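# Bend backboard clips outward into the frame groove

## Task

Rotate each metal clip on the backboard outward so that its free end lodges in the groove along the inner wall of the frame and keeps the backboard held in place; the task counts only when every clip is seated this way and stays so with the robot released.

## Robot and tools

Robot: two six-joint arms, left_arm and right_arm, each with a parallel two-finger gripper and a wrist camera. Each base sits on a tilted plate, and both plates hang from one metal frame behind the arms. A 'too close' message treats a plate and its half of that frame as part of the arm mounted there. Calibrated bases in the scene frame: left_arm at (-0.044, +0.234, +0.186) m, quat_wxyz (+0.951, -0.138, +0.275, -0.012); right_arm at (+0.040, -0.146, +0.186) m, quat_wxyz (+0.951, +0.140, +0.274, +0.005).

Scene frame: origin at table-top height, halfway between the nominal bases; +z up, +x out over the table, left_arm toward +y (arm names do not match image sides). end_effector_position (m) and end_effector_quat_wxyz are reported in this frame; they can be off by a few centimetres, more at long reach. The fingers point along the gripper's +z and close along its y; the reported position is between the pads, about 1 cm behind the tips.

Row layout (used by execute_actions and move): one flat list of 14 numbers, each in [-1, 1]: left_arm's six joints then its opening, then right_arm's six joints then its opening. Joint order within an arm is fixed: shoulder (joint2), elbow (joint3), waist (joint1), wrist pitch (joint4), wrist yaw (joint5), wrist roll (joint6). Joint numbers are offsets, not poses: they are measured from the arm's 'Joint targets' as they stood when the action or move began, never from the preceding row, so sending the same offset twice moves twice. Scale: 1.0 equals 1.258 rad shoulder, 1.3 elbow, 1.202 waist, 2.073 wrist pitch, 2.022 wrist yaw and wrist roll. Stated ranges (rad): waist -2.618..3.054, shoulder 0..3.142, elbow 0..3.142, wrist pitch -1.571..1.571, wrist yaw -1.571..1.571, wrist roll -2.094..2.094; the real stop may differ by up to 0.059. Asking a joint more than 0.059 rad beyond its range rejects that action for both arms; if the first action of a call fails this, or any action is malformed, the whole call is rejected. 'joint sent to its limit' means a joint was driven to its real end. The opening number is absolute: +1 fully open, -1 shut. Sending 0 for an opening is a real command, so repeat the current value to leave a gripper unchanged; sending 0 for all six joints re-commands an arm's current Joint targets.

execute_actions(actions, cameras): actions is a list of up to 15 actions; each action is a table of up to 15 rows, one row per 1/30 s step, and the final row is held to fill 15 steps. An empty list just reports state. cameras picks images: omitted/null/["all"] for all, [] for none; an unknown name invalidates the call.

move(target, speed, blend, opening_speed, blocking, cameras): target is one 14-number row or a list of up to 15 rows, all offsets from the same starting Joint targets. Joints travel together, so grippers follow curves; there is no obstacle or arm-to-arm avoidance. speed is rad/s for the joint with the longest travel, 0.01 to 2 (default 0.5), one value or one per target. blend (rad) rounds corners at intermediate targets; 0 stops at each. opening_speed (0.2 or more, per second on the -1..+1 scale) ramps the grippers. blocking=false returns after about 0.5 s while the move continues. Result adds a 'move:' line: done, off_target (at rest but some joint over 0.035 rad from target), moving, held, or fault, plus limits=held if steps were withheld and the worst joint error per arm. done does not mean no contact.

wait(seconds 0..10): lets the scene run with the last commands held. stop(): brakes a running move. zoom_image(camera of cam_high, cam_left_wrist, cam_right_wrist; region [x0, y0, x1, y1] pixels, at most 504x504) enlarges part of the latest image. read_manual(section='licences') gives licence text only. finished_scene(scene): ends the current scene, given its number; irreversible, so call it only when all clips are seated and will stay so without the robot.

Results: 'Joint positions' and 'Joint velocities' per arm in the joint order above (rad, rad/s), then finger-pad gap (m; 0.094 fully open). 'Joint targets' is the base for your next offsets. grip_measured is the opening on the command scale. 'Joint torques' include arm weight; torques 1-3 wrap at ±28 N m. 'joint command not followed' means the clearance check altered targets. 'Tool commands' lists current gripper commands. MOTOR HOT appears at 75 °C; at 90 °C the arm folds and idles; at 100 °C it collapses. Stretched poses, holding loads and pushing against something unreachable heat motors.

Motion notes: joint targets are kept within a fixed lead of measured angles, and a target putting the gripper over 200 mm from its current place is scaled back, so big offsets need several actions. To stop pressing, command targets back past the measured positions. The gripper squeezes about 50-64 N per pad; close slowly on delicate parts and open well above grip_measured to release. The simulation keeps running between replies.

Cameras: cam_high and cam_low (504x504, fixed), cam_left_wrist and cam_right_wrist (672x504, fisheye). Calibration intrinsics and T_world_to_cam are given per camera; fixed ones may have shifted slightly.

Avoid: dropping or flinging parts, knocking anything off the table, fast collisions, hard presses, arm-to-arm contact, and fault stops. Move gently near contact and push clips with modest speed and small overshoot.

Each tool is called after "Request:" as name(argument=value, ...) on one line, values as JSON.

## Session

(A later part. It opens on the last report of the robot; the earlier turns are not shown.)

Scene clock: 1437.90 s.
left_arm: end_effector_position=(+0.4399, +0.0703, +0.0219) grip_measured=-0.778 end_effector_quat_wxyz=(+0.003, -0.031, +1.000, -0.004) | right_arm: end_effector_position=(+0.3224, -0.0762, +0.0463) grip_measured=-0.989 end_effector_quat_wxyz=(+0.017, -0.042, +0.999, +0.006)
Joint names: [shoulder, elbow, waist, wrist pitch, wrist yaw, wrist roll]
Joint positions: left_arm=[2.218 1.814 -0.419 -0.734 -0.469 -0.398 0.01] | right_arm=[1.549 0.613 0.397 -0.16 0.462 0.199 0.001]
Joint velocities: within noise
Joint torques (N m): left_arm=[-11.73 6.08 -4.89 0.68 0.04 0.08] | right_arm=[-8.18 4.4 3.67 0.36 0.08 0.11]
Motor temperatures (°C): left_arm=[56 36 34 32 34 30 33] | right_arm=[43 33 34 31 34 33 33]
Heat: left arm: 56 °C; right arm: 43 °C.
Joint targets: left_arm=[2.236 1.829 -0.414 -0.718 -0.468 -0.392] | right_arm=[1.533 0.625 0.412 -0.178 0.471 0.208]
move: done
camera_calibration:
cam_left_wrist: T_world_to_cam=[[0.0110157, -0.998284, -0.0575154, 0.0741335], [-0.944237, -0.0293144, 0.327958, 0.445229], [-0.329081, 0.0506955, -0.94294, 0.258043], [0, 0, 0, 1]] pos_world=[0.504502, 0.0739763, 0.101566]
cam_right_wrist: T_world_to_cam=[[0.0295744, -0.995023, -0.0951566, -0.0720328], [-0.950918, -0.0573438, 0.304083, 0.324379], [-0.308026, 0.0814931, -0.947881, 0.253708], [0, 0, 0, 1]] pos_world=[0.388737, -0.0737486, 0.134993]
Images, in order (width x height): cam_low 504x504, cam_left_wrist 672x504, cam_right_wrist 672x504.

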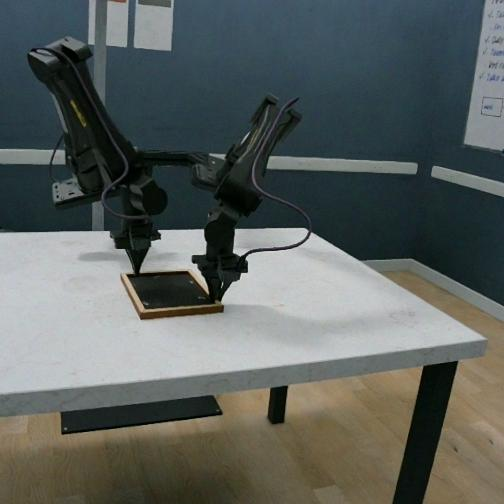

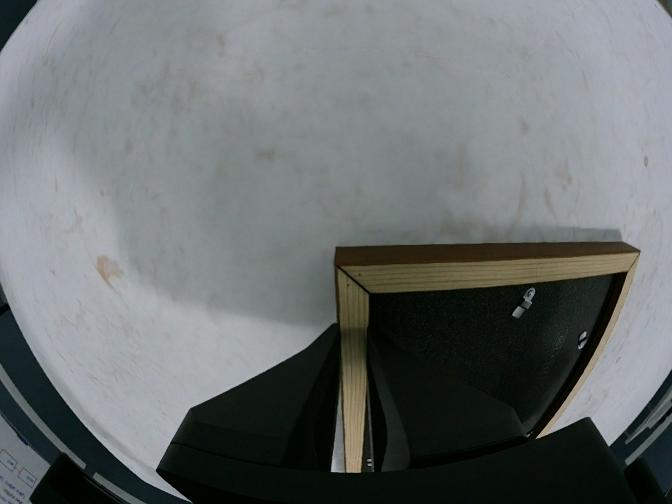

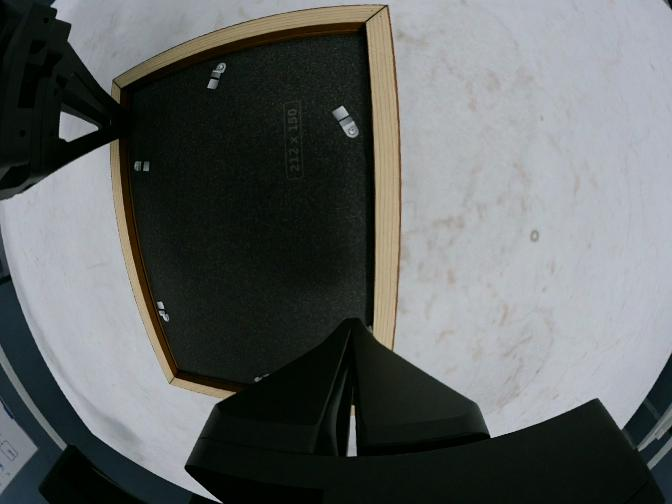

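Request:
move(target=[0,0,0,0,0,0,-0.85,0.1228,-0.1316,0.3449,-0.0034,0.0663,0.2369,-1], speed=0.4, cameras=["cam_low","cam_right_wrist"])

Request:
zoom_image(camera="cam_right_wrist", region=[310, 200, 450, 340])

Request:
zoom_image(camera="cam_right_wrist", region=[440, 120, 560, 240])

Scene clock: 1487.53 s.
left_arm: end_effector_position=(+0.4399, +0.0703, +0.0219) grip_measured=-0.778 end_effector_quat_wxyz=(+0.003, -0.031, +1.000, -0.004) | right_arm: end_effector_position=(+0.2208, -0.0199, +0.0595) grip_measured=-0.989 end_effector_quat_wxyz=(-0.004, -0.043, +0.999, -0.001)
Joint names: [shoulder, elbow, waist, wrist pitch, wrist yaw, wrist roll]
Joint positions: left_arm=[2.218 1.814 -0.419 -0.734 -0.469 -0.398 0.01] | right_arm=[1.673 0.463 0.81 -0.171 0.593 0.678 0.001]
Joint velocities: within noise
Joint torques (N m): left_arm=[-11.74 6.09 -4.88 0.66 0.03 0.08] | right_arm=[-3.71 2.3 4.12 0.31 0.12 0.06]
Motor temperatures (°C): left_arm=[57 36 35 32 34 30 34] | right_arm=[43 34 34 31 34 33 33]
Heat: left arm: 57 °C; right arm: 43 °C.
Joint targets: left_arm=[2.236 1.829 -0.414 -0.718 -0.468 -0.392] | right_arm=[1.687 0.454 0.827 -0.185 0.605 0.687]
move: done
camera_calibration:
cam_right_wrist: T_world_to_cam=[[0.0279208, -0.996388, -0.0801916, -0.01233], [-0.937186, -0.0539981, 0.344625, 0.221588], [-0.347711, 0.0655323, -0.935309, 0.238051], [0, 0, 0, 1]] pos_world=[0.290786, -0.0159201, 0.145298]
Images, in order (width x height): cam_low 504x504, cam_right_wrist 672x504.

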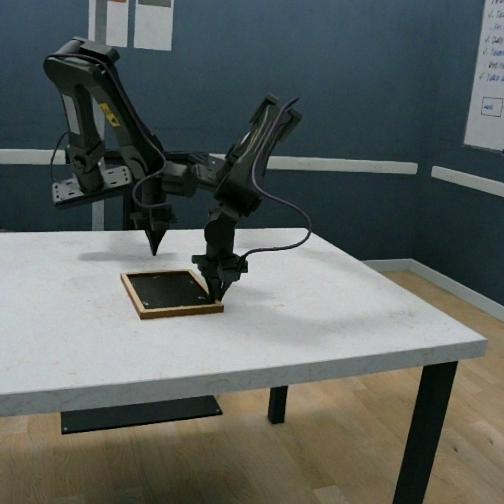

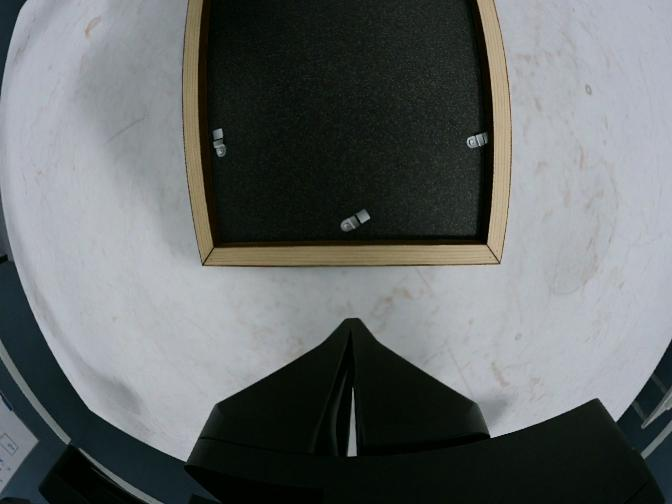

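Scaled by 3.600 from the camera's 672x504 image, which has a finer 960x720 frame.

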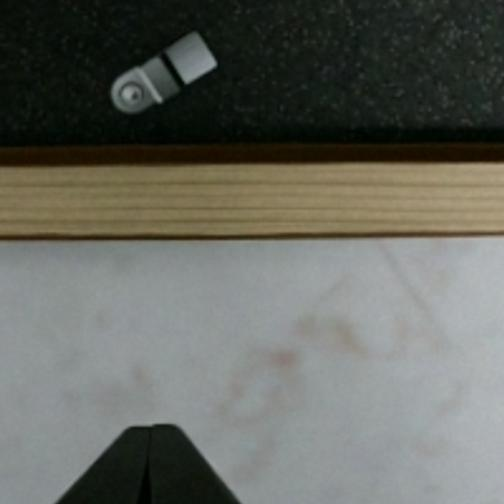

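Scaled by 4.200 from the camera's 672x504 image, which has a finer 960x720 frame.

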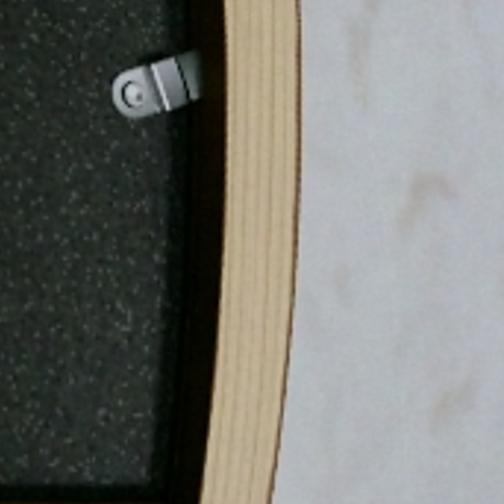

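Request:
move(target=[[0,0,0,0,0,0,-0.85,0.0676,0.1038,-0.1714,0.0579,-0.0302,-0.1068,-1],[0,0,0,0,0,0,-0.85,0.1286,0.1038,-0.2027,0.1041,-0.0363,-0.1266,-1]], speed=[0.3,0.1], cameras=["cam_low","cam_right_wrist"])

Request:
zoom_image(camera="cam_low", region=[110, 240, 210, 330])

Request:
zoom_image(camera="cam_right_wrist", region=[300, 270, 420, 390])

Scene clock: 1576.03 s.
left_arm: end_effector_position=(+0.4399, +0.0703, +0.0219) grip_measured=-0.778 end_effector_quat_wxyz=(+0.003, -0.031, +1.000, -0.004) | right_arm: end_effector_position=(+0.2698, -0.0205, +0.0171) grip_measured=-0.989 end_effector_quat_wxyz=(-0.001, -0.037, +0.999, +0.001)
Joint names: [shoulder, elbow, waist, wrist pitch, wrist yaw, wrist roll]
Joint positions: left_arm=[2.218 1.814 -0.419 -0.734 -0.469 -0.398 0.01] | right_arm=[1.824 0.58 0.597 0.004 0.539 0.44 0.001]
Joint velocities: within noise
Joint torques (N m): left_arm=[-11.71 6.09 -4.9 0.68 0.03 0.09] | right_arm=[-4.01 3.17 2.18 0.7 -0.08 -0.15]
Motor temperatures (°C): left_arm=[58 36 35 32 34 30 34] | right_arm=[40 33 35 31 34 33 33]
Heat: left arm: 58 °C; right arm: 40 °C.
Joint targets: left_arm=[2.236 1.829 -0.414 -0.718 -0.468 -0.392] | right_arm=[1.849 0.589 0.583 0.030 0.532 0.431]
move: done
camera_calibration:
cam_right_wrist: T_world_to_cam=[[0.0162335, -0.996339, -0.0839319, -0.01448], [-0.940251, -0.043764, 0.337658, 0.283261], [-0.340095, 0.0734357, -0.937519, 0.213547], [0, 0, 0, 1]] pos_world=[0.339198, -0.0177123, 0.103344]
Images, in order (width x height): cam_low 504x504, cam_right_wrist 672x504.

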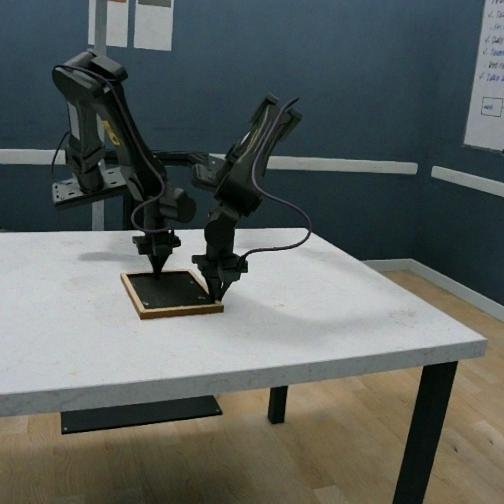

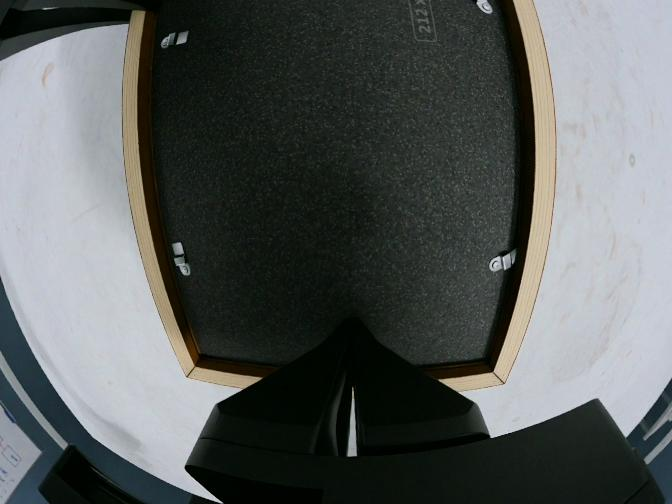

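Scaled by 5.040 from the camera's 504x504 image, which has a finer 720x720 frame.

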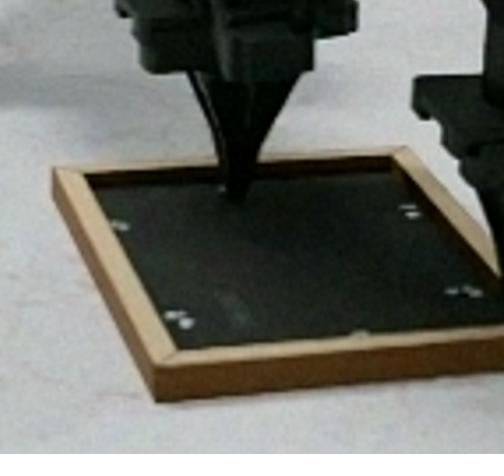

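Scaled by 4.200 from the camera's 672x504 image, which has a finer 960x720 frame.

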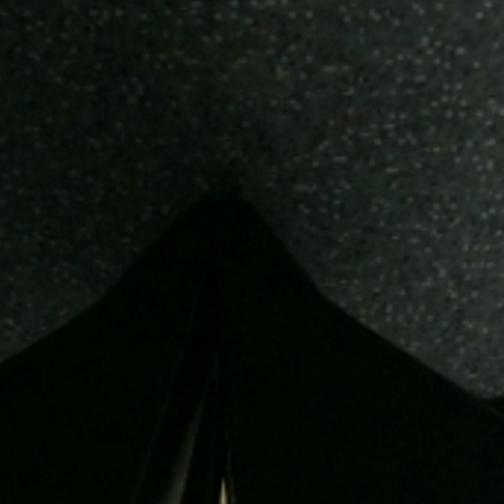

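Request:
move(target=[[0,0,0,0,0,0,-0.85,-0.0278,-0.0169,0,0,0,0,-1],[0,0,0,0,0,0,-0.85,-0.0358,-0.0254,-0.0078,0.0027,-0.0012,-0.0052,-1],[0,0,0,0,0,0,-0.85,-0.0318,-0.0602,0.0334,0.0096,0.0099,0.0158,-1]], speed=[0.1,0.1,0.05], cameras=["cam_low","cam_left_wrist"])

Request:
zoom_image(camera="cam_low", region=[110, 240, 210, 330])

Request:
zoom_image(camera="cam_left_wrist", region=[400, 330, 560, 490])

Scene clock: 1601.10 s.
left_arm: end_effector_position=(+0.4399, +0.0703, +0.0219) grip_measured=-0.778 end_effector_quat_wxyz=(+0.003, -0.031, +1.000, -0.004) | right_arm: end_effector_position=(+0.2602, -0.0253, +0.0177) grip_measured=-0.989 end_effector_quat_wxyz=(+0.007, -0.031, +0.999, +0.000)
Joint names: [shoulder, elbow, waist, wrist pitch, wrist yaw, wrist roll]
Joint positions: left_arm=[2.218 1.814 -0.419 -0.734 -0.469 -0.398 0.01] | right_arm=[1.811 0.523 0.606 0.057 0.55 0.454 0.001]
Joint velocities: within noise
Joint torques (N m): left_arm=[-11.69 6.06 -4.86 0.67 0.04 0.07] | right_arm=[-6.32 1.05 4.41 0.39 0.06 0.12]
Motor temperatures (°C): left_arm=[59 36 35 32 34 30 34] | right_arm=[39 33 34 31 34 33 33]
Heat: left arm: 59 °C; right arm: 39 °C.
Joint targets: left_arm=[2.236 1.829 -0.414 -0.718 -0.468 -0.392] | right_arm=[1.809 0.510 0.623 0.050 0.552 0.462]
move: done
camera_calibration:
cam_left_wrist: T_world_to_cam=[[0.0110157, -0.998284, -0.0575154, 0.0741335], [-0.944237, -0.0293144, 0.327958, 0.445229], [-0.329081, 0.0506955, -0.94294, 0.258043], [0, 0, 0, 1]] pos_world=[0.504502, 0.0739763, 0.101566]
Images, in order (width x height): cam_low 504x504, cam_left_wrist 672x504.

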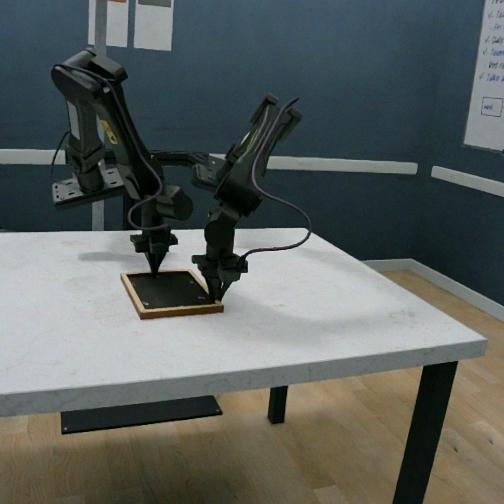

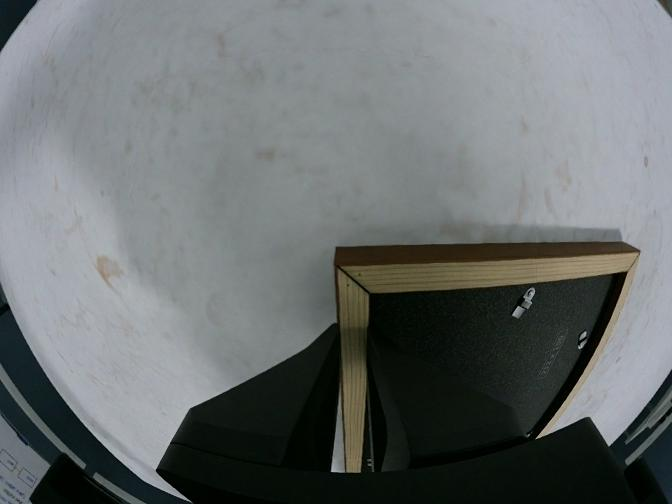

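Scaled by 5.040 from the camera's 504x504 image, which has a finer 720x720 frame.

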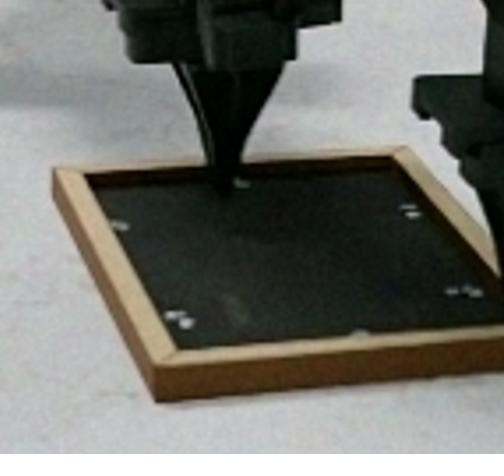

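Scaled by 3.150 from the camera's 672x504 image, which has a finer 960x720 frame.

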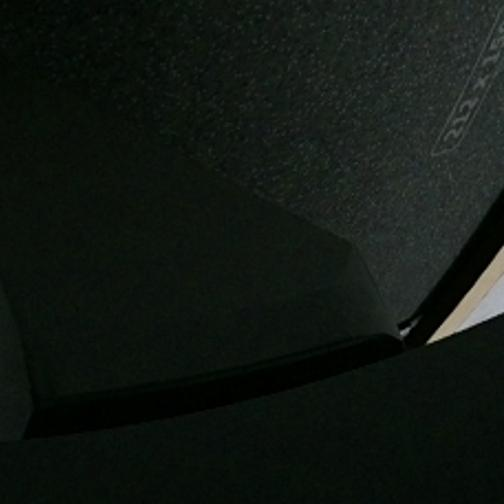

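Request:
move(target=[0,0,0,0,0,0,-0.85,0.003,-0.011,0.0055,-0.0068,0.001,0.0035,-1], speed=0.05, cameras=["cam_low"])

Request:
zoom_image(camera="cam_low", region=[130, 250, 180, 295])

Scene clock: 1608.83 s.
left_arm: end_effector_position=(+0.4399, +0.0703, +0.0219) grip_measured=-0.778 end_effector_quat_wxyz=(+0.003, -0.031, +1.000, -0.004) | right_arm: end_effector_position=(+0.2550, -0.0259, +0.0181) grip_measured=-0.989 end_effector_quat_wxyz=(+0.003, -0.033, +0.999, +0.000)
Joint names: [shoulder, elbow, waist, wrist pitch, wrist yaw, wrist roll]
Joint positions: left_arm=[2.218 1.814 -0.419 -0.734 -0.469 -0.398 0.01] | right_arm=[1.811 0.512 0.612 0.057 0.55 0.461 0.001]
Joint velocities: within noise
Joint torques (N m): left_arm=[-11.73 6.06 -4.9 0.67 0.04 0.08] | right_arm=[-6.04 0.75 4.56 0.26 0.05 0.06]
Motor temperatures (°C): left_arm=[59 36 35 32 34 30 34] | right_arm=[39 33 34 31 34 33 33]
Heat: left arm: 59 °C; right arm: 39 °C.
Joint targets: left_arm=[2.236 1.829 -0.414 -0.718 -0.468 -0.392] | right_arm=[1.813 0.496 0.630 0.036 0.554 0.470]
move: done
Images, in order (width x height): cam_low 504x504.

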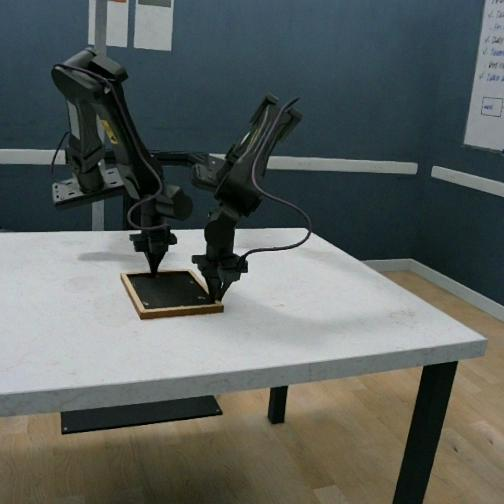

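Scaled by 10.080 from the camera's 504x504 image, which has a finer 720x720 frame.

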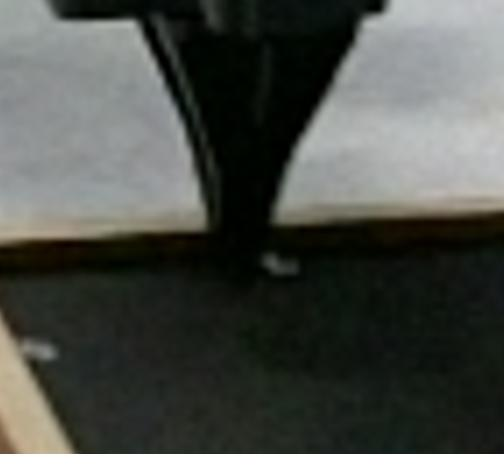

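Request:
execute_actions(actions=[])

Request:
zoom_image(camera="cam_low", region=[80, 220, 260, 360])

Scene clock: 1656.57 s.
left_arm: end_effector_position=(+0.4399, +0.0703, +0.0219) grip_measured=-0.778 end_effector_quat_wxyz=(+0.003, -0.031, +1.000, -0.004) | right_arm: end_effector_position=(+0.2550, -0.0259, +0.0181) grip_measured=-0.989 end_effector_quat_wxyz=(+0.003, -0.032, +0.999, +0.000)
Joint names: [shoulder, elbow, waist, wrist pitch, wrist yaw, wrist roll]
Joint positions: left_arm=[2.218 1.814 -0.419 -0.734 -0.469 -0.398 0.01] | right_arm=[1.811 0.512 0.612 0.057 0.55 0.462 0.001]
Joint velocities: within noise
Joint torques (N m): left_arm=[-11.7 6.05 -4.89 0.66 0.04 0.08] | right_arm=[-5.96 0.76 4.48 0.29 0.08 0.08]
Motor temperatures (°C): left_arm=[59 36 35 32 34 30 35] | right_arm=[39 33 35 31 34 33 33]
Heat: left arm: 59 °C; right arm: 39 °C.
Joint targets: left_arm=[2.236 1.829 -0.414 -0.718 -0.468 -0.392] | right_arm=[1.813 0.496 0.630 0.036 0.554 0.470]
Tool commands: left_gripper/opening=-0.85 right_gripper/opening=-1.0
camera_calibration:
cam_left_wrist: T_world_to_cam=[[0.0110157, -0.998284, -0.0575154, 0.0741335], [-0.944237, -0.0293144, 0.327958, 0.445229], [-0.329081, 0.0506955, -0.94294, 0.258043], [0, 0, 0, 1]] pos_world=[0.504502, 0.0739763, 0.101566]
cam_right_wrist: T_world_to_cam=[[0.00806886, -0.996627, -0.0816661, -0.0175369], [-0.943339, -0.0346795, 0.330012, 0.269978], [-0.331731, 0.0743761, -0.940437, 0.207816], [0, 0, 0, 1]] pos_world=[0.323761, -0.0235715, 0.10491]

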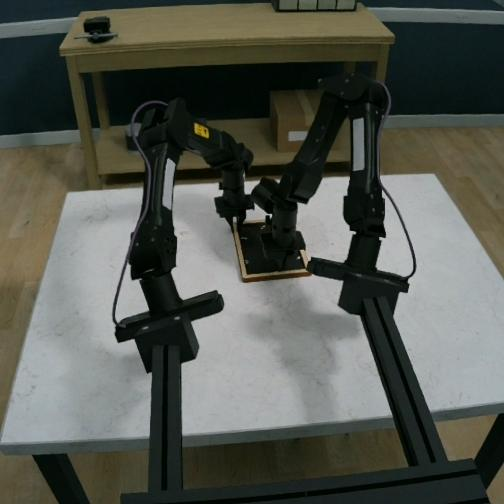

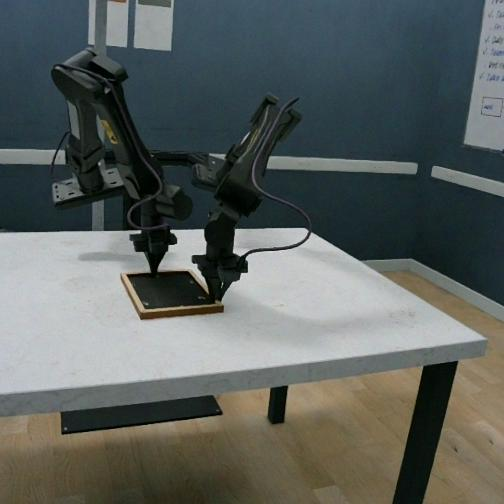

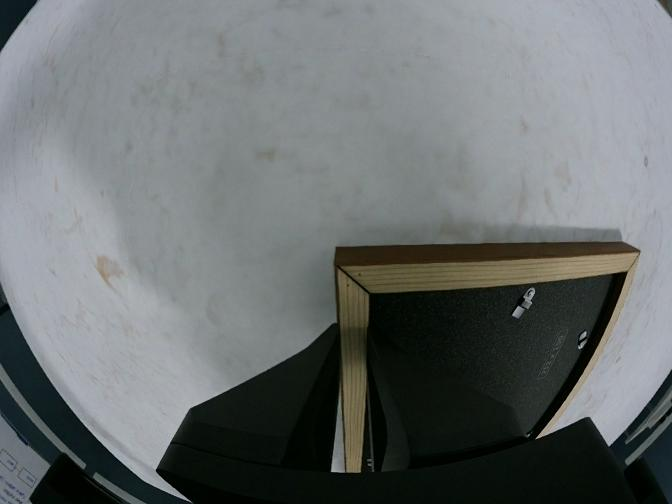

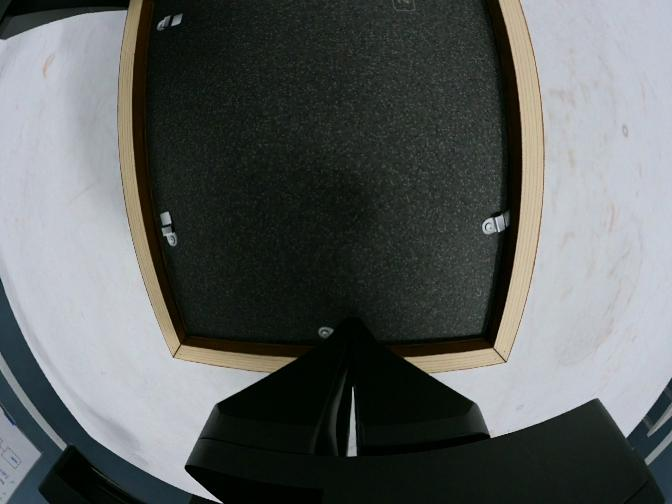

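Scaled by 2.800 from the camera's 504x504 image, which has a finer 720x720 frame.

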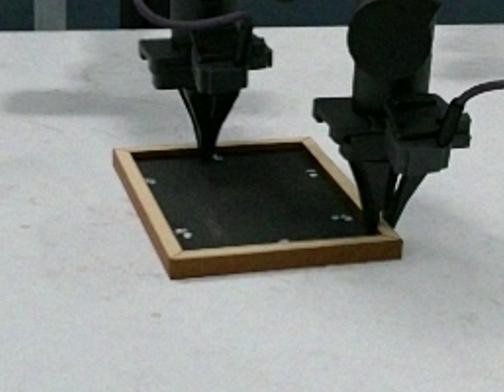

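Request:
zoom_image(camera="cam_right_wrist", region=[420, 150, 560, 255])

Request:
zoom_image(camera="cam_right_wrist", region=[120, 190, 400, 400])

Request:
zoom_image(camera="cam_left_wrist", region=[470, 250, 650, 385])

Scaled by 3.600 from the camera's 672x504 image, which has a finer 960x720 frame.

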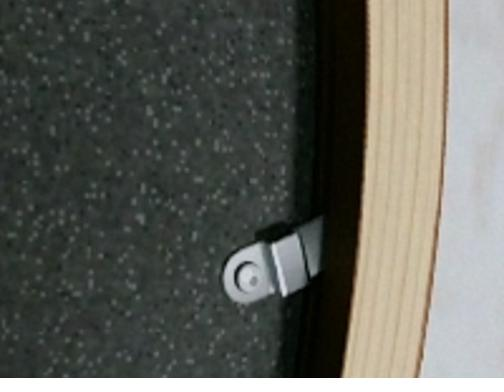

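Scaled by 1.800 from the camera's 672x504 image, which has a finer 960x720 frame.

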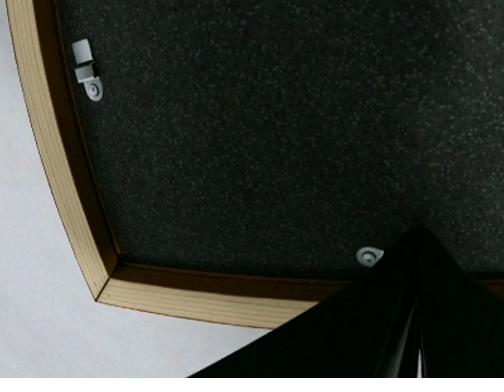

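Scaled by 2.800 from the camera's 672x504 image, which has a finer 960x720 frame.

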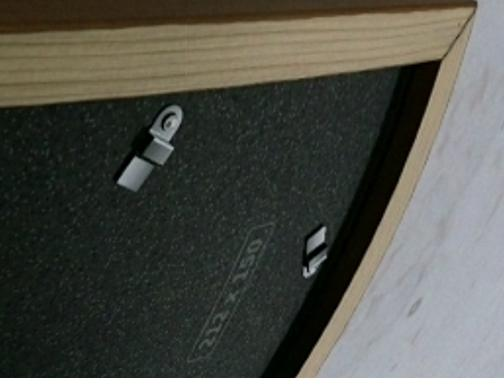

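Request:
move(target=[[0,0,0,0,0,0,-0.85,0.0159,0.020,0,0,0,0,-1],[0,0,0,0,0,0,-0.85,0.0270,0.0308,0.010,-0.0039,0.002,0.0064,-1]], speed=0.06, cameras=["cam_right_wrist"])

Request:
zoom_image(camera="cam_right_wrist", region=[220, 270, 440, 400])

Scene clock: 1700.33 s.
left_arm: end_effector_position=(+0.4399, +0.0703, +0.0219) grip_measured=-0.778 end_effector_quat_wxyz=(+0.003, -0.031, +1.000, -0.004) | right_arm: end_effector_position=(+0.2556, -0.0243, +0.0181) grip_measured=-0.989 end_effector_quat_wxyz=(+0.004, -0.035, +0.999, -0.007)
Joint names: [shoulder, elbow, waist, wrist pitch, wrist yaw, wrist roll]
Joint positions: left_arm=[2.218 1.814 -0.419 -0.734 -0.469 -0.398 0.01] | right_arm=[1.823 0.526 0.624 0.041 0.565 0.474 0.001]
Joint velocities: within noise
Joint torques (N m): left_arm=[-11.74 6.08 -4.88 0.67 0.05 0.08] | right_arm=[-3.92 3 4.7 0.34 -0.03 0.09]
Motor temperatures (°C): left_arm=[60 37 35 32 33 30 35] | right_arm=[39 33 35 30 34 33 33]
Heat: left arm: 60 °C; right arm: 39 °C.
Joint targets: left_arm=[2.236 1.829 -0.414 -0.718 -0.468 -0.392] | right_arm=[1.847 0.536 0.642 0.028 0.558 0.483]
move: done
camera_calibration:
cam_right_wrist: T_world_to_cam=[[0.0137558, -0.997533, -0.0688326, -0.0176104], [-0.943446, -0.0357527, 0.329592, 0.270524], [-0.33124, 0.060406, -0.941611, 0.207418], [0, 0, 0, 1]] pos_world=[0.324172, -0.0204242, 0.104932]
Images, in order (width x height): cam_right_wrist 672x504.

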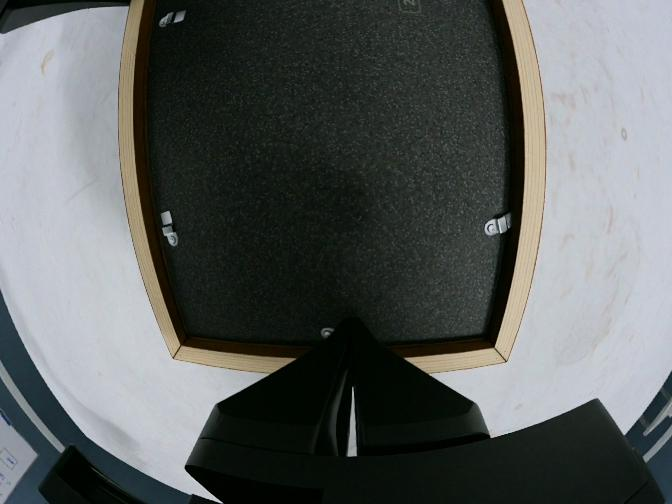

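Scaled by 2.291 from the camera's 672x504 image, which has a finer 960x720 frame.

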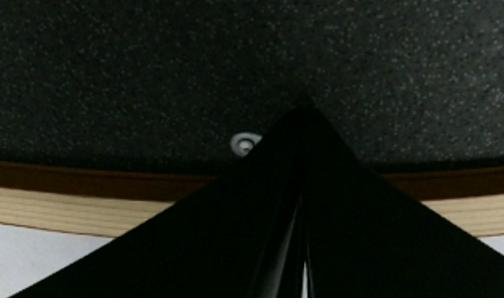

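Request:
move(target=[[0,0,0,0,0,0,-0.85,0.002,0.002,0.005,-0.005,-0.012,0.004,-1]], speed=0.06, cameras=["cam_right_wrist"])

Request:
zoom_image(camera="cam_right_wrist", region=[220, 270, 440, 400])

Scene clock: 1713.20 s.
left_arm: end_effector_position=(+0.4399, +0.0703, +0.0219) grip_measured=-0.778 end_effector_quat_wxyz=(+0.003, -0.031, +1.000, -0.004) | right_arm: end_effector_position=(+0.2554, -0.0241, +0.0181) grip_measured=-0.989 end_effector_quat_wxyz=(+0.002, -0.033, +0.999, -0.007)
Joint names: [shoulder, elbow, waist, wrist pitch, wrist yaw, wrist roll]
Joint positions: left_arm=[2.218 1.814 -0.419 -0.734 -0.469 -0.398 0.01] | right_arm=[1.825 0.53 0.625 0.034 0.566 0.482 0.001]
Joint velocities: within noise
Joint torques (N m): left_arm=[-11.71 6.05 -4.89 0.66 0.05 0.07] | right_arm=[-3.9 2.76 4.89 0.3 -0.31 0.09]
Motor temperatures (°C): left_arm=[60 37 35 32 33 30 35] | right_arm=[39 33 35 30 34 33 33]
Heat: left arm: 60 °C; right arm: 39 °C.
Joint targets: left_arm=[2.236 1.829 -0.414 -0.718 -0.468 -0.392] | right_arm=[1.849 0.539 0.648 0.018 0.533 0.491]
move: done
camera_calibration:
cam_right_wrist: T_world_to_cam=[[0.008513, -0.997705, -0.0671715, -0.0160686], [-0.942714, -0.0304103, 0.332212, 0.270273], [-0.333493, 0.0604954, -0.94081, 0.207971], [0, 0, 0, 1]] pos_world=[0.324283, -0.0203939, 0.104793]
Images, in order (width x height): cam_right_wrist 672x504.

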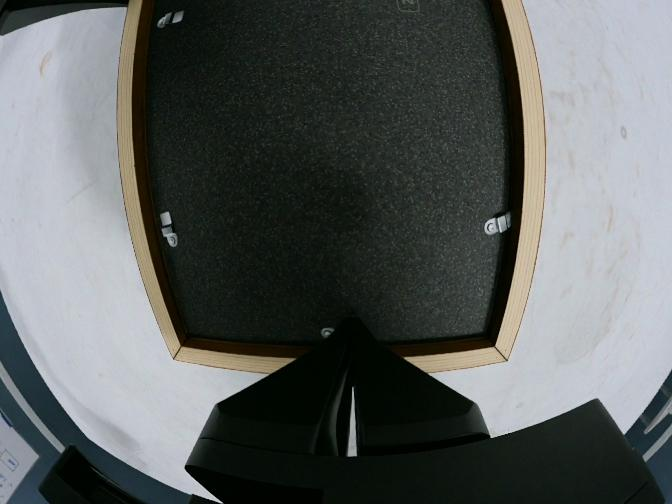

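Scaled by 2.291 from the camera's 672x504 image, which has a finer 960x720 frame.

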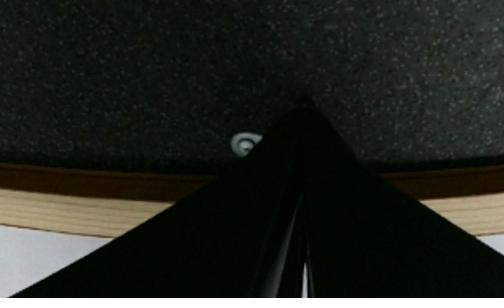

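Request:
move(target=[[0,0,0,0,0,0,-0.85,0.002,0.002,0.008,0,-0.02,0.006,-1],[0,0,0,0,0,0,-0.85,0.004,0.004,0.016,0,-0.035,0.011,-1]], speed=0.06, cameras=[])

Scene clock: 1719.50 s.
left_arm: end_effector_position=(+0.4399, +0.0704, +0.0219) grip_measured=-0.778 end_effector_quat_wxyz=(+0.003, -0.025, +1.000, -0.004) | right_arm: end_effector_position=(+0.2504, -0.0062, +0.0204) grip_measured=-0.989 end_effector_quat_wxyz=(-0.011, -0.029, +0.999, +0.028)
Joint names: [shoulder, elbow, waist, wrist pitch, wrist yaw, wrist roll]
Joint positions: left_arm=[2.218 1.814 -0.419 -0.734 -0.47 -0.386 0.01] | right_arm=[1.832 0.542 0.646 0.033 0.498 0.504 0.001]
Joint velocities: within noise
Joint torques (N m): left_arm=[-11.73 6.08 -4.88 0.67 0.05 -0.04] | right_arm=[-4.14 2.41 4.92 0.36 -0.35 0.09]
Motor temperatures (°C): left_arm=[60 37 35 32 33 30 35] | right_arm=[39 33 35 30 34 33 33]
Heat: left arm: 60 °C; right arm: 39 °C.
Joint targets: left_arm=[2.236 1.829 -0.414 -0.718 -0.468 -0.392] | right_arm=[1.855 0.544 0.667 0.018 0.463 0.513]
move: off_target (right_arm); right_arm: the wrist yaw is farthest, 0.036 rad from its target
No camera images: "cameras" was empty.

Request:
move(target=[[0,0,0,0,0,0,-0.85,-0.07,-0.005,0.02,-0.038,0.02,0.02,-1],[0,0,0,0,0,0,-0.85,-0.1447,-0.0623,0.119,-0.0912,0.0643,0.0816,-1]], speed=0.4, cameras=["cam_right_wrist"])

Request:
zoom_image(camera="cam_right_wrist", region=[150, 200, 400, 380])

Scene clock: 1734.47 s.
left_arm: end_effector_position=(+0.4399, +0.0704, +0.0219) grip_measured=-0.778 end_effector_quat_wxyz=(+0.003, -0.025, +1.000, -0.004) | right_arm: end_effector_position=(+0.2239, -0.0173, +0.0563) grip_measured=-0.989 end_effector_quat_wxyz=(-0.006, -0.037, +0.999, +0.003)
Joint names: [shoulder, elbow, waist, wrist pitch, wrist yaw, wrist roll]
Joint positions: left_arm=[2.218 1.814 -0.419 -0.734 -0.47 -0.386 0.01] | right_arm=[1.688 0.473 0.794 -0.152 0.581 0.669 0.001]
Joint velocities: within noise
Joint torques (N m): left_arm=[-11.69 6.06 -4.89 0.67 0.05 -0.03] | right_arm=[-6.68 2.18 4.11 0.31 0.08 0.09]
Motor temperatures (°C): left_arm=[60 37 35 32 33 30 35] | right_arm=[39 33 35 30 34 33 33]
Heat: left arm: 60 °C; right arm: 39 °C.
Joint targets: left_arm=[2.236 1.829 -0.414 -0.718 -0.468 -0.392] | right_arm=[1.673 0.463 0.810 -0.171 0.593 0.678]
move: done
camera_calibration:
cam_right_wrist: T_world_to_cam=[[0.0149147, -0.995972, -0.088415, -0.00673493], [-0.936307, -0.0449402, 0.348294, 0.225498], [-0.350865, 0.0775889, -0.933206, 0.236677], [0, 0, 0, 1]] pos_world=[0.294277, -0.0149374, 0.141734]
Images, in order (width x height): cam_right_wrist 672x504.

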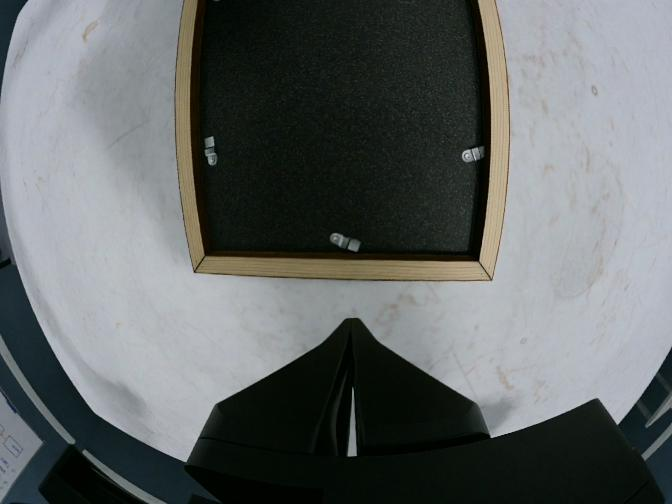

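Scaled by 2.016 from the camera's 672x504 image, which has a finer 960x720 frame.

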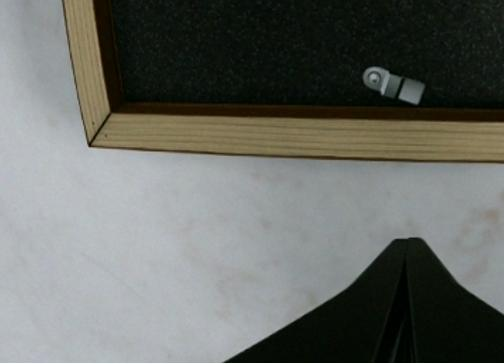

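Request:
wait(seconds=0, cameras=["cam_left_wrist", "cam_low"])

Request:
zoom_image(camera="cam_left_wrist", region=[470, 250, 650, 385])

Request:
zoom_image(camera="cam_low", region=[80, 220, 260, 360])

Scene clock: 1962.13 s.
left_arm: end_effector_position=(+0.4399, +0.0705, +0.0219) grip_measured=-0.778 end_effector_quat_wxyz=(+0.003, -0.025, +1.000, -0.004) | right_arm: end_effector_position=(+0.2238, -0.0176, +0.0562) grip_measured=-0.989 end_effector_quat_wxyz=(-0.006, -0.037, +0.999, +0.003)
Joint names: [shoulder, elbow, waist, wrist pitch, wrist yaw, wrist roll]
Joint positions: left_arm=[2.218 1.814 -0.419 -0.734 -0.47 -0.386 0.01] | right_arm=[1.688 0.473 0.794 -0.154 0.582 0.67 0.001]
Joint velocities: within noise
Joint torques (N m): left_arm=[-11.7 6.08 -4.9 0.67 0.05 -0.03] | right_arm=[-6.69 2.11 4.21 0.28 0.13 0.1]
Motor temperatures (°C): left_arm=[63 37 35 32 33 30 35] | right_arm=[38 32 35 30 34 33 33]
Heat: left arm: 63 °C; right arm: 38 °C.
Joint targets: left_arm=[2.236 1.829 -0.414 -0.718 -0.468 -0.392] | right_arm=[1.673 0.463 0.810 -0.171 0.593 0.678]
Tool commands: left_gripper/opening=-0.85 right_gripper/opening=-1.0
camera_calibration:
cam_left_wrist: T_world_to_cam=[[-0.00113244, -0.998277, -0.0586674, 0.0796939], [-0.944684, -0.0181739, 0.327479, 0.44472], [-0.327981, 0.055793, -0.943035, 0.257213], [0, 0, 0, 1]] pos_world=[0.504571, 0.0732882, 0.101599]
Images, in order (width x height): cam_low 504x504, cam_left_wrist 672x504.

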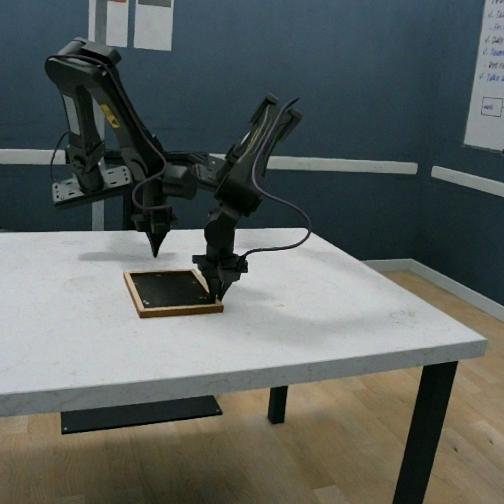

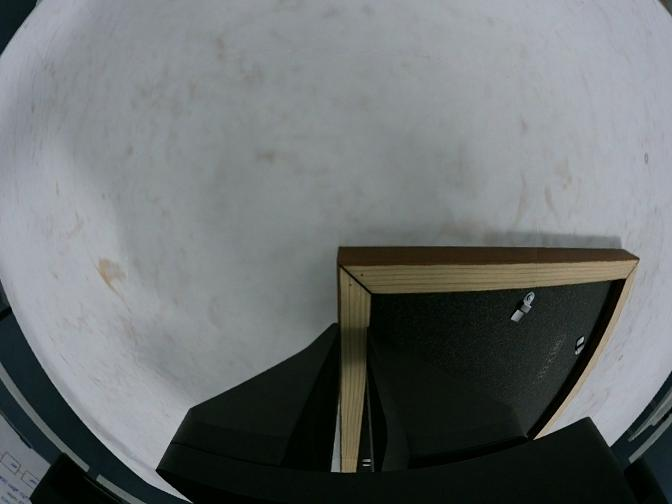

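Scaled by 2.800 from the camera's 672x504 image, which has a finer 960x720 frame.

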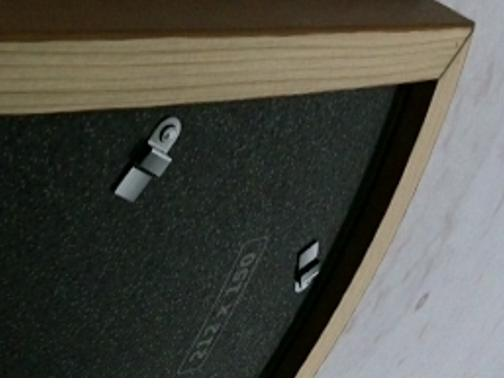

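Scaled by 2.800 from the camera's 504x504 image, which has a finer 720x720 frame.

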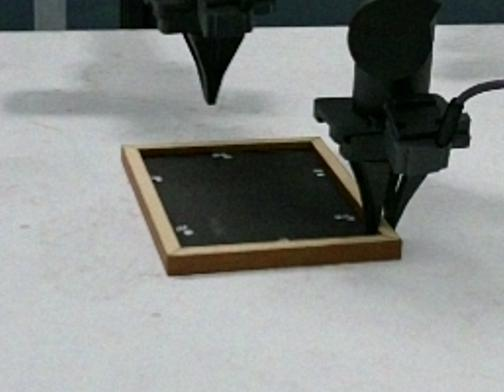

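Request:
move(target=[[0,0,0,0,0,0,-0.5,0,0,0,0,0,0,-1],[-0.048,0.0115,-0.03,-0.052,-0.009,-0.018,-0.5,0,0,0,0,0,0,-1],[-0.096,0.036,-0.064,-0.109,-0.018,-0.035,-0.5,0,0,0,0,0,0,-1],[-0.4,-0.1,0.35,0,0.05,0,-0.5,0,0,0,0,0,0,-1]], speed=[0.3,0.2,0.3,0.6], opening_speed=0.6, cameras=["cam_high", "cam_right_wrist"])

Request:
zoom_image(camera="cam_right_wrist", region=[160, 0, 520, 300])

Scene clock: 2066.00 s.
left_arm: end_effector_position=(+0.5034, +0.3244, +0.1311) grip_measured=-0.503 end_effector_quat_wxyz=(+0.119, -0.266, +0.956, +0.035) | right_arm: end_effector_position=(+0.2238, -0.0177, +0.0562) grip_measured=-0.989 end_effector_quat_wxyz=(-0.006, -0.037, +0.999, +0.003)
Joint names: [shoulder, elbow, waist, wrist pitch, wrist yaw, wrist roll]
Joint positions: left_arm=[1.75 1.716 0.014 -0.727 -0.375 -0.401 0.023] | right_arm=[1.688 0.473 0.794 -0.154 0.582 0.67 0.001]
Joint velocities: within noise
Joint torques (N m): left_arm=[-15.09 4.51 -2.69 1.01 0.05 0.1] | right_arm=[-6.74 2.24 4.22 0.29 0.08 0.08]
Motor temperatures (°C): left_arm=[65 37 35 32 33 30 35] | right_arm=[38 32 35 30 34 33 33]
Heat: left arm: 65 °C; right arm: 38 °C.
Joint targets: left_arm=[1.733 1.699 0.007 -0.718 -0.367 -0.392] | right_arm=[1.673 0.463 0.810 -0.171 0.593 0.678]
move: done
camera_calibration:
cam_right_wrist: T_world_to_cam=[[0.014998, -0.99612, -0.0867199, -0.0072252], [-0.936246, -0.0444382, 0.348524, 0.225362], [-0.351026, 0.075964, -0.933279, 0.236679], [0, 0, 0, 1]] pos_world=[0.294183, -0.0151616, 0.141717]
Images, in order (width x height): cam_high 504x504, cam_right_wrist 672x504.

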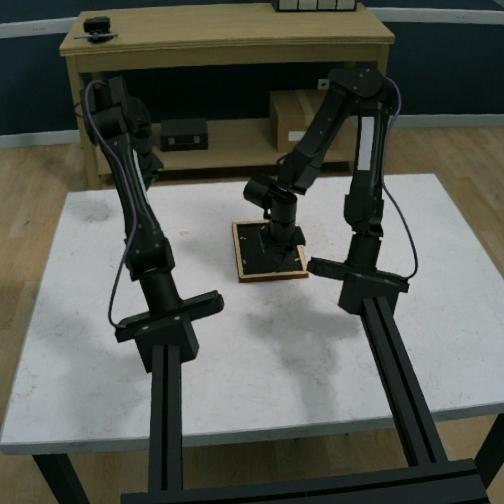

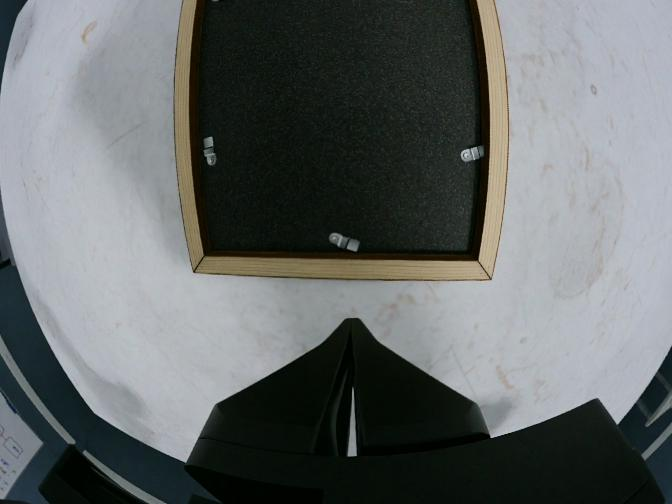

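Scaled by 1.400 from the camera's 672x504 image, which has a finer 960x720 frame.

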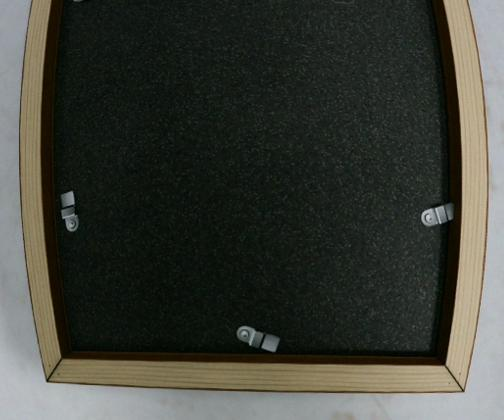

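Request:
move(target=[-0.58,-0.077,0,0,0,0,-0.5,-0.008,0.0385,-0.0516,0,0,-0.806,-0.23], speed=0.8, cameras=["cam_right_wrist","cam_low"])

Scene clock: 2155.43 s.
left_arm: end_effector_position=(+0.4574, +0.4022, +0.4295) grip_measured=-0.503 end_effector_quat_wxyz=(+0.409, -0.340, +0.847, -0.020) | right_arm: end_effector_position=(+0.2395, -0.0194, +0.0557) grip_measured=-0.232 end_effector_quat_wxyz=(-0.002, +0.730, -0.683, +0.002)
Joint names: [shoulder, elbow, waist, wrist pitch, wrist yaw, wrist roll]
Joint positions: left_arm=[1.014 1.618 0.014 -0.716 -0.372 -0.401 0.023] | right_arm=[1.678 0.501 0.758 -0.156 0.59 -0.943 0.036]
Joint velocities: within noise
Joint torques (N m): left_arm=[-8.44 5.38 -0.73 1.86 0.08 0.1] | right_arm=[-7.09 4.14 2.13 0.3 0.03 -0.17]
Motor temperatures (°C): left_arm=[70 38 34 33 33 30 32] | right_arm=[38 32 35 30 34 33 33]
Heat: left arm: 70 °C; right arm: 38 °C.
Joint targets: left_arm=[1.004 1.599 0.007 -0.717 -0.367 -0.392] | right_arm=[1.662 0.513 0.748 -0.171 0.593 -0.952]
move: done
camera_calibration:
cam_right_wrist: T_world_to_cam=[[0.997012, 0.00883479, -0.0767337, -0.225455], [0.034302, -0.940744, 0.337378, -0.00905769], [-0.0692062, -0.339002, -0.938237, 0.166556], [0, 0, 0, 1]] pos_world=[0.236619, 0.0499339, 0.142025]
Images, in order (width x height): cam_low 504x504, cam_right_wrist 672x504.

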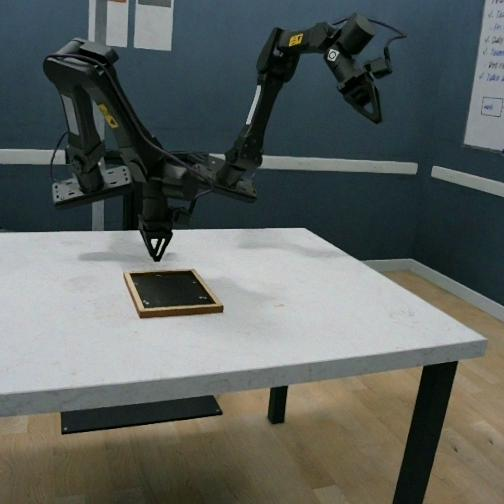

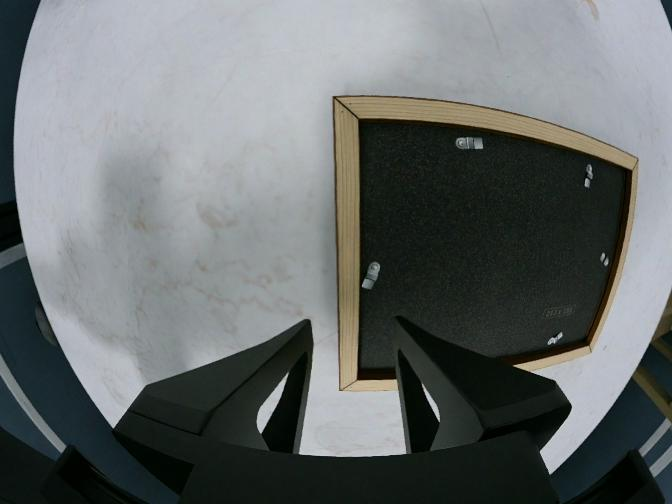

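Request:
move(target=[-0.3,0,0,0,0,0,-0.5,0.1455,-0.0296,-0.0682,0.1163,-0.018,-0.048,-0.23], speed=0.3, cameras=["cam_right_wrist"])

Request:
zoom_image(camera="cam_right_wrist", region=[270, 220, 450, 400])

Scene clock: 2188.57 s.
left_arm: end_effector_position=(+0.3558, +0.4340, +0.5714) grip_measured=-0.503 end_effector_quat_wxyz=(+0.562, -0.367, +0.740, -0.052) | right_arm: end_effector_position=(+0.2371, -0.0203, +0.0218) grip_measured=-0.232 end_effector_quat_wxyz=(+0.001, +0.732, -0.681, +0.002)
Joint names: [shoulder, elbow, waist, wrist pitch, wrist yaw, wrist roll]
Joint positions: left_arm=[0.628 1.613 0.013 -0.714 -0.372 -0.401 0.023] | right_arm=[1.828 0.483 0.676 0.056 0.57 -1.04 0.036]
Joint velocities: within noise
Joint torques (N m): left_arm=[-2.69 4.93 0.47 2.11 0.14 0.1] | right_arm=[-4.15 1.26 2.51 0.63 -0.12 -0.12]
Motor temperatures (°C): left_arm=[61 37 34 37 33 30 32] | right_arm=[39 32 34 30 34 33 33]
Heat: left arm: 61 °C; right arm: 39 °C.
Joint targets: left_arm=[0.626 1.599 0.007 -0.718 -0.367 -0.392] | right_arm=[1.845 0.475 0.666 0.070 0.556 -1.049]
move: done
camera_calibration:
cam_right_wrist: T_world_to_cam=[[0.996618, 0.015099, -0.080779, -0.225344], [0.0418684, -0.939124, 0.341017, -0.000160752], [-0.0707125, -0.343245, -0.93658, 0.13451], [0, 0, 0, 1]] pos_world=[0.2341, 0.0494215, 0.107831]
Images, in order (width x height): cam_right_wrist 672x504.

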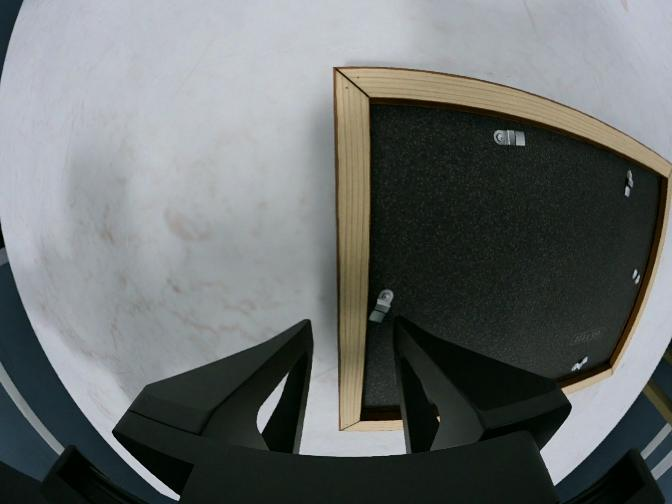

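Scaled by 2.800 from the camera's 672x504 image, which has a finer 960x720 frame.

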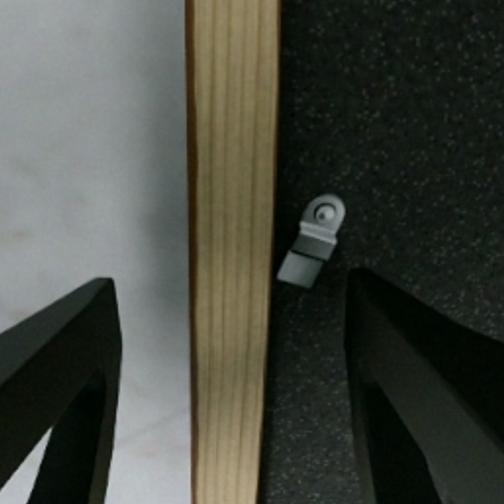

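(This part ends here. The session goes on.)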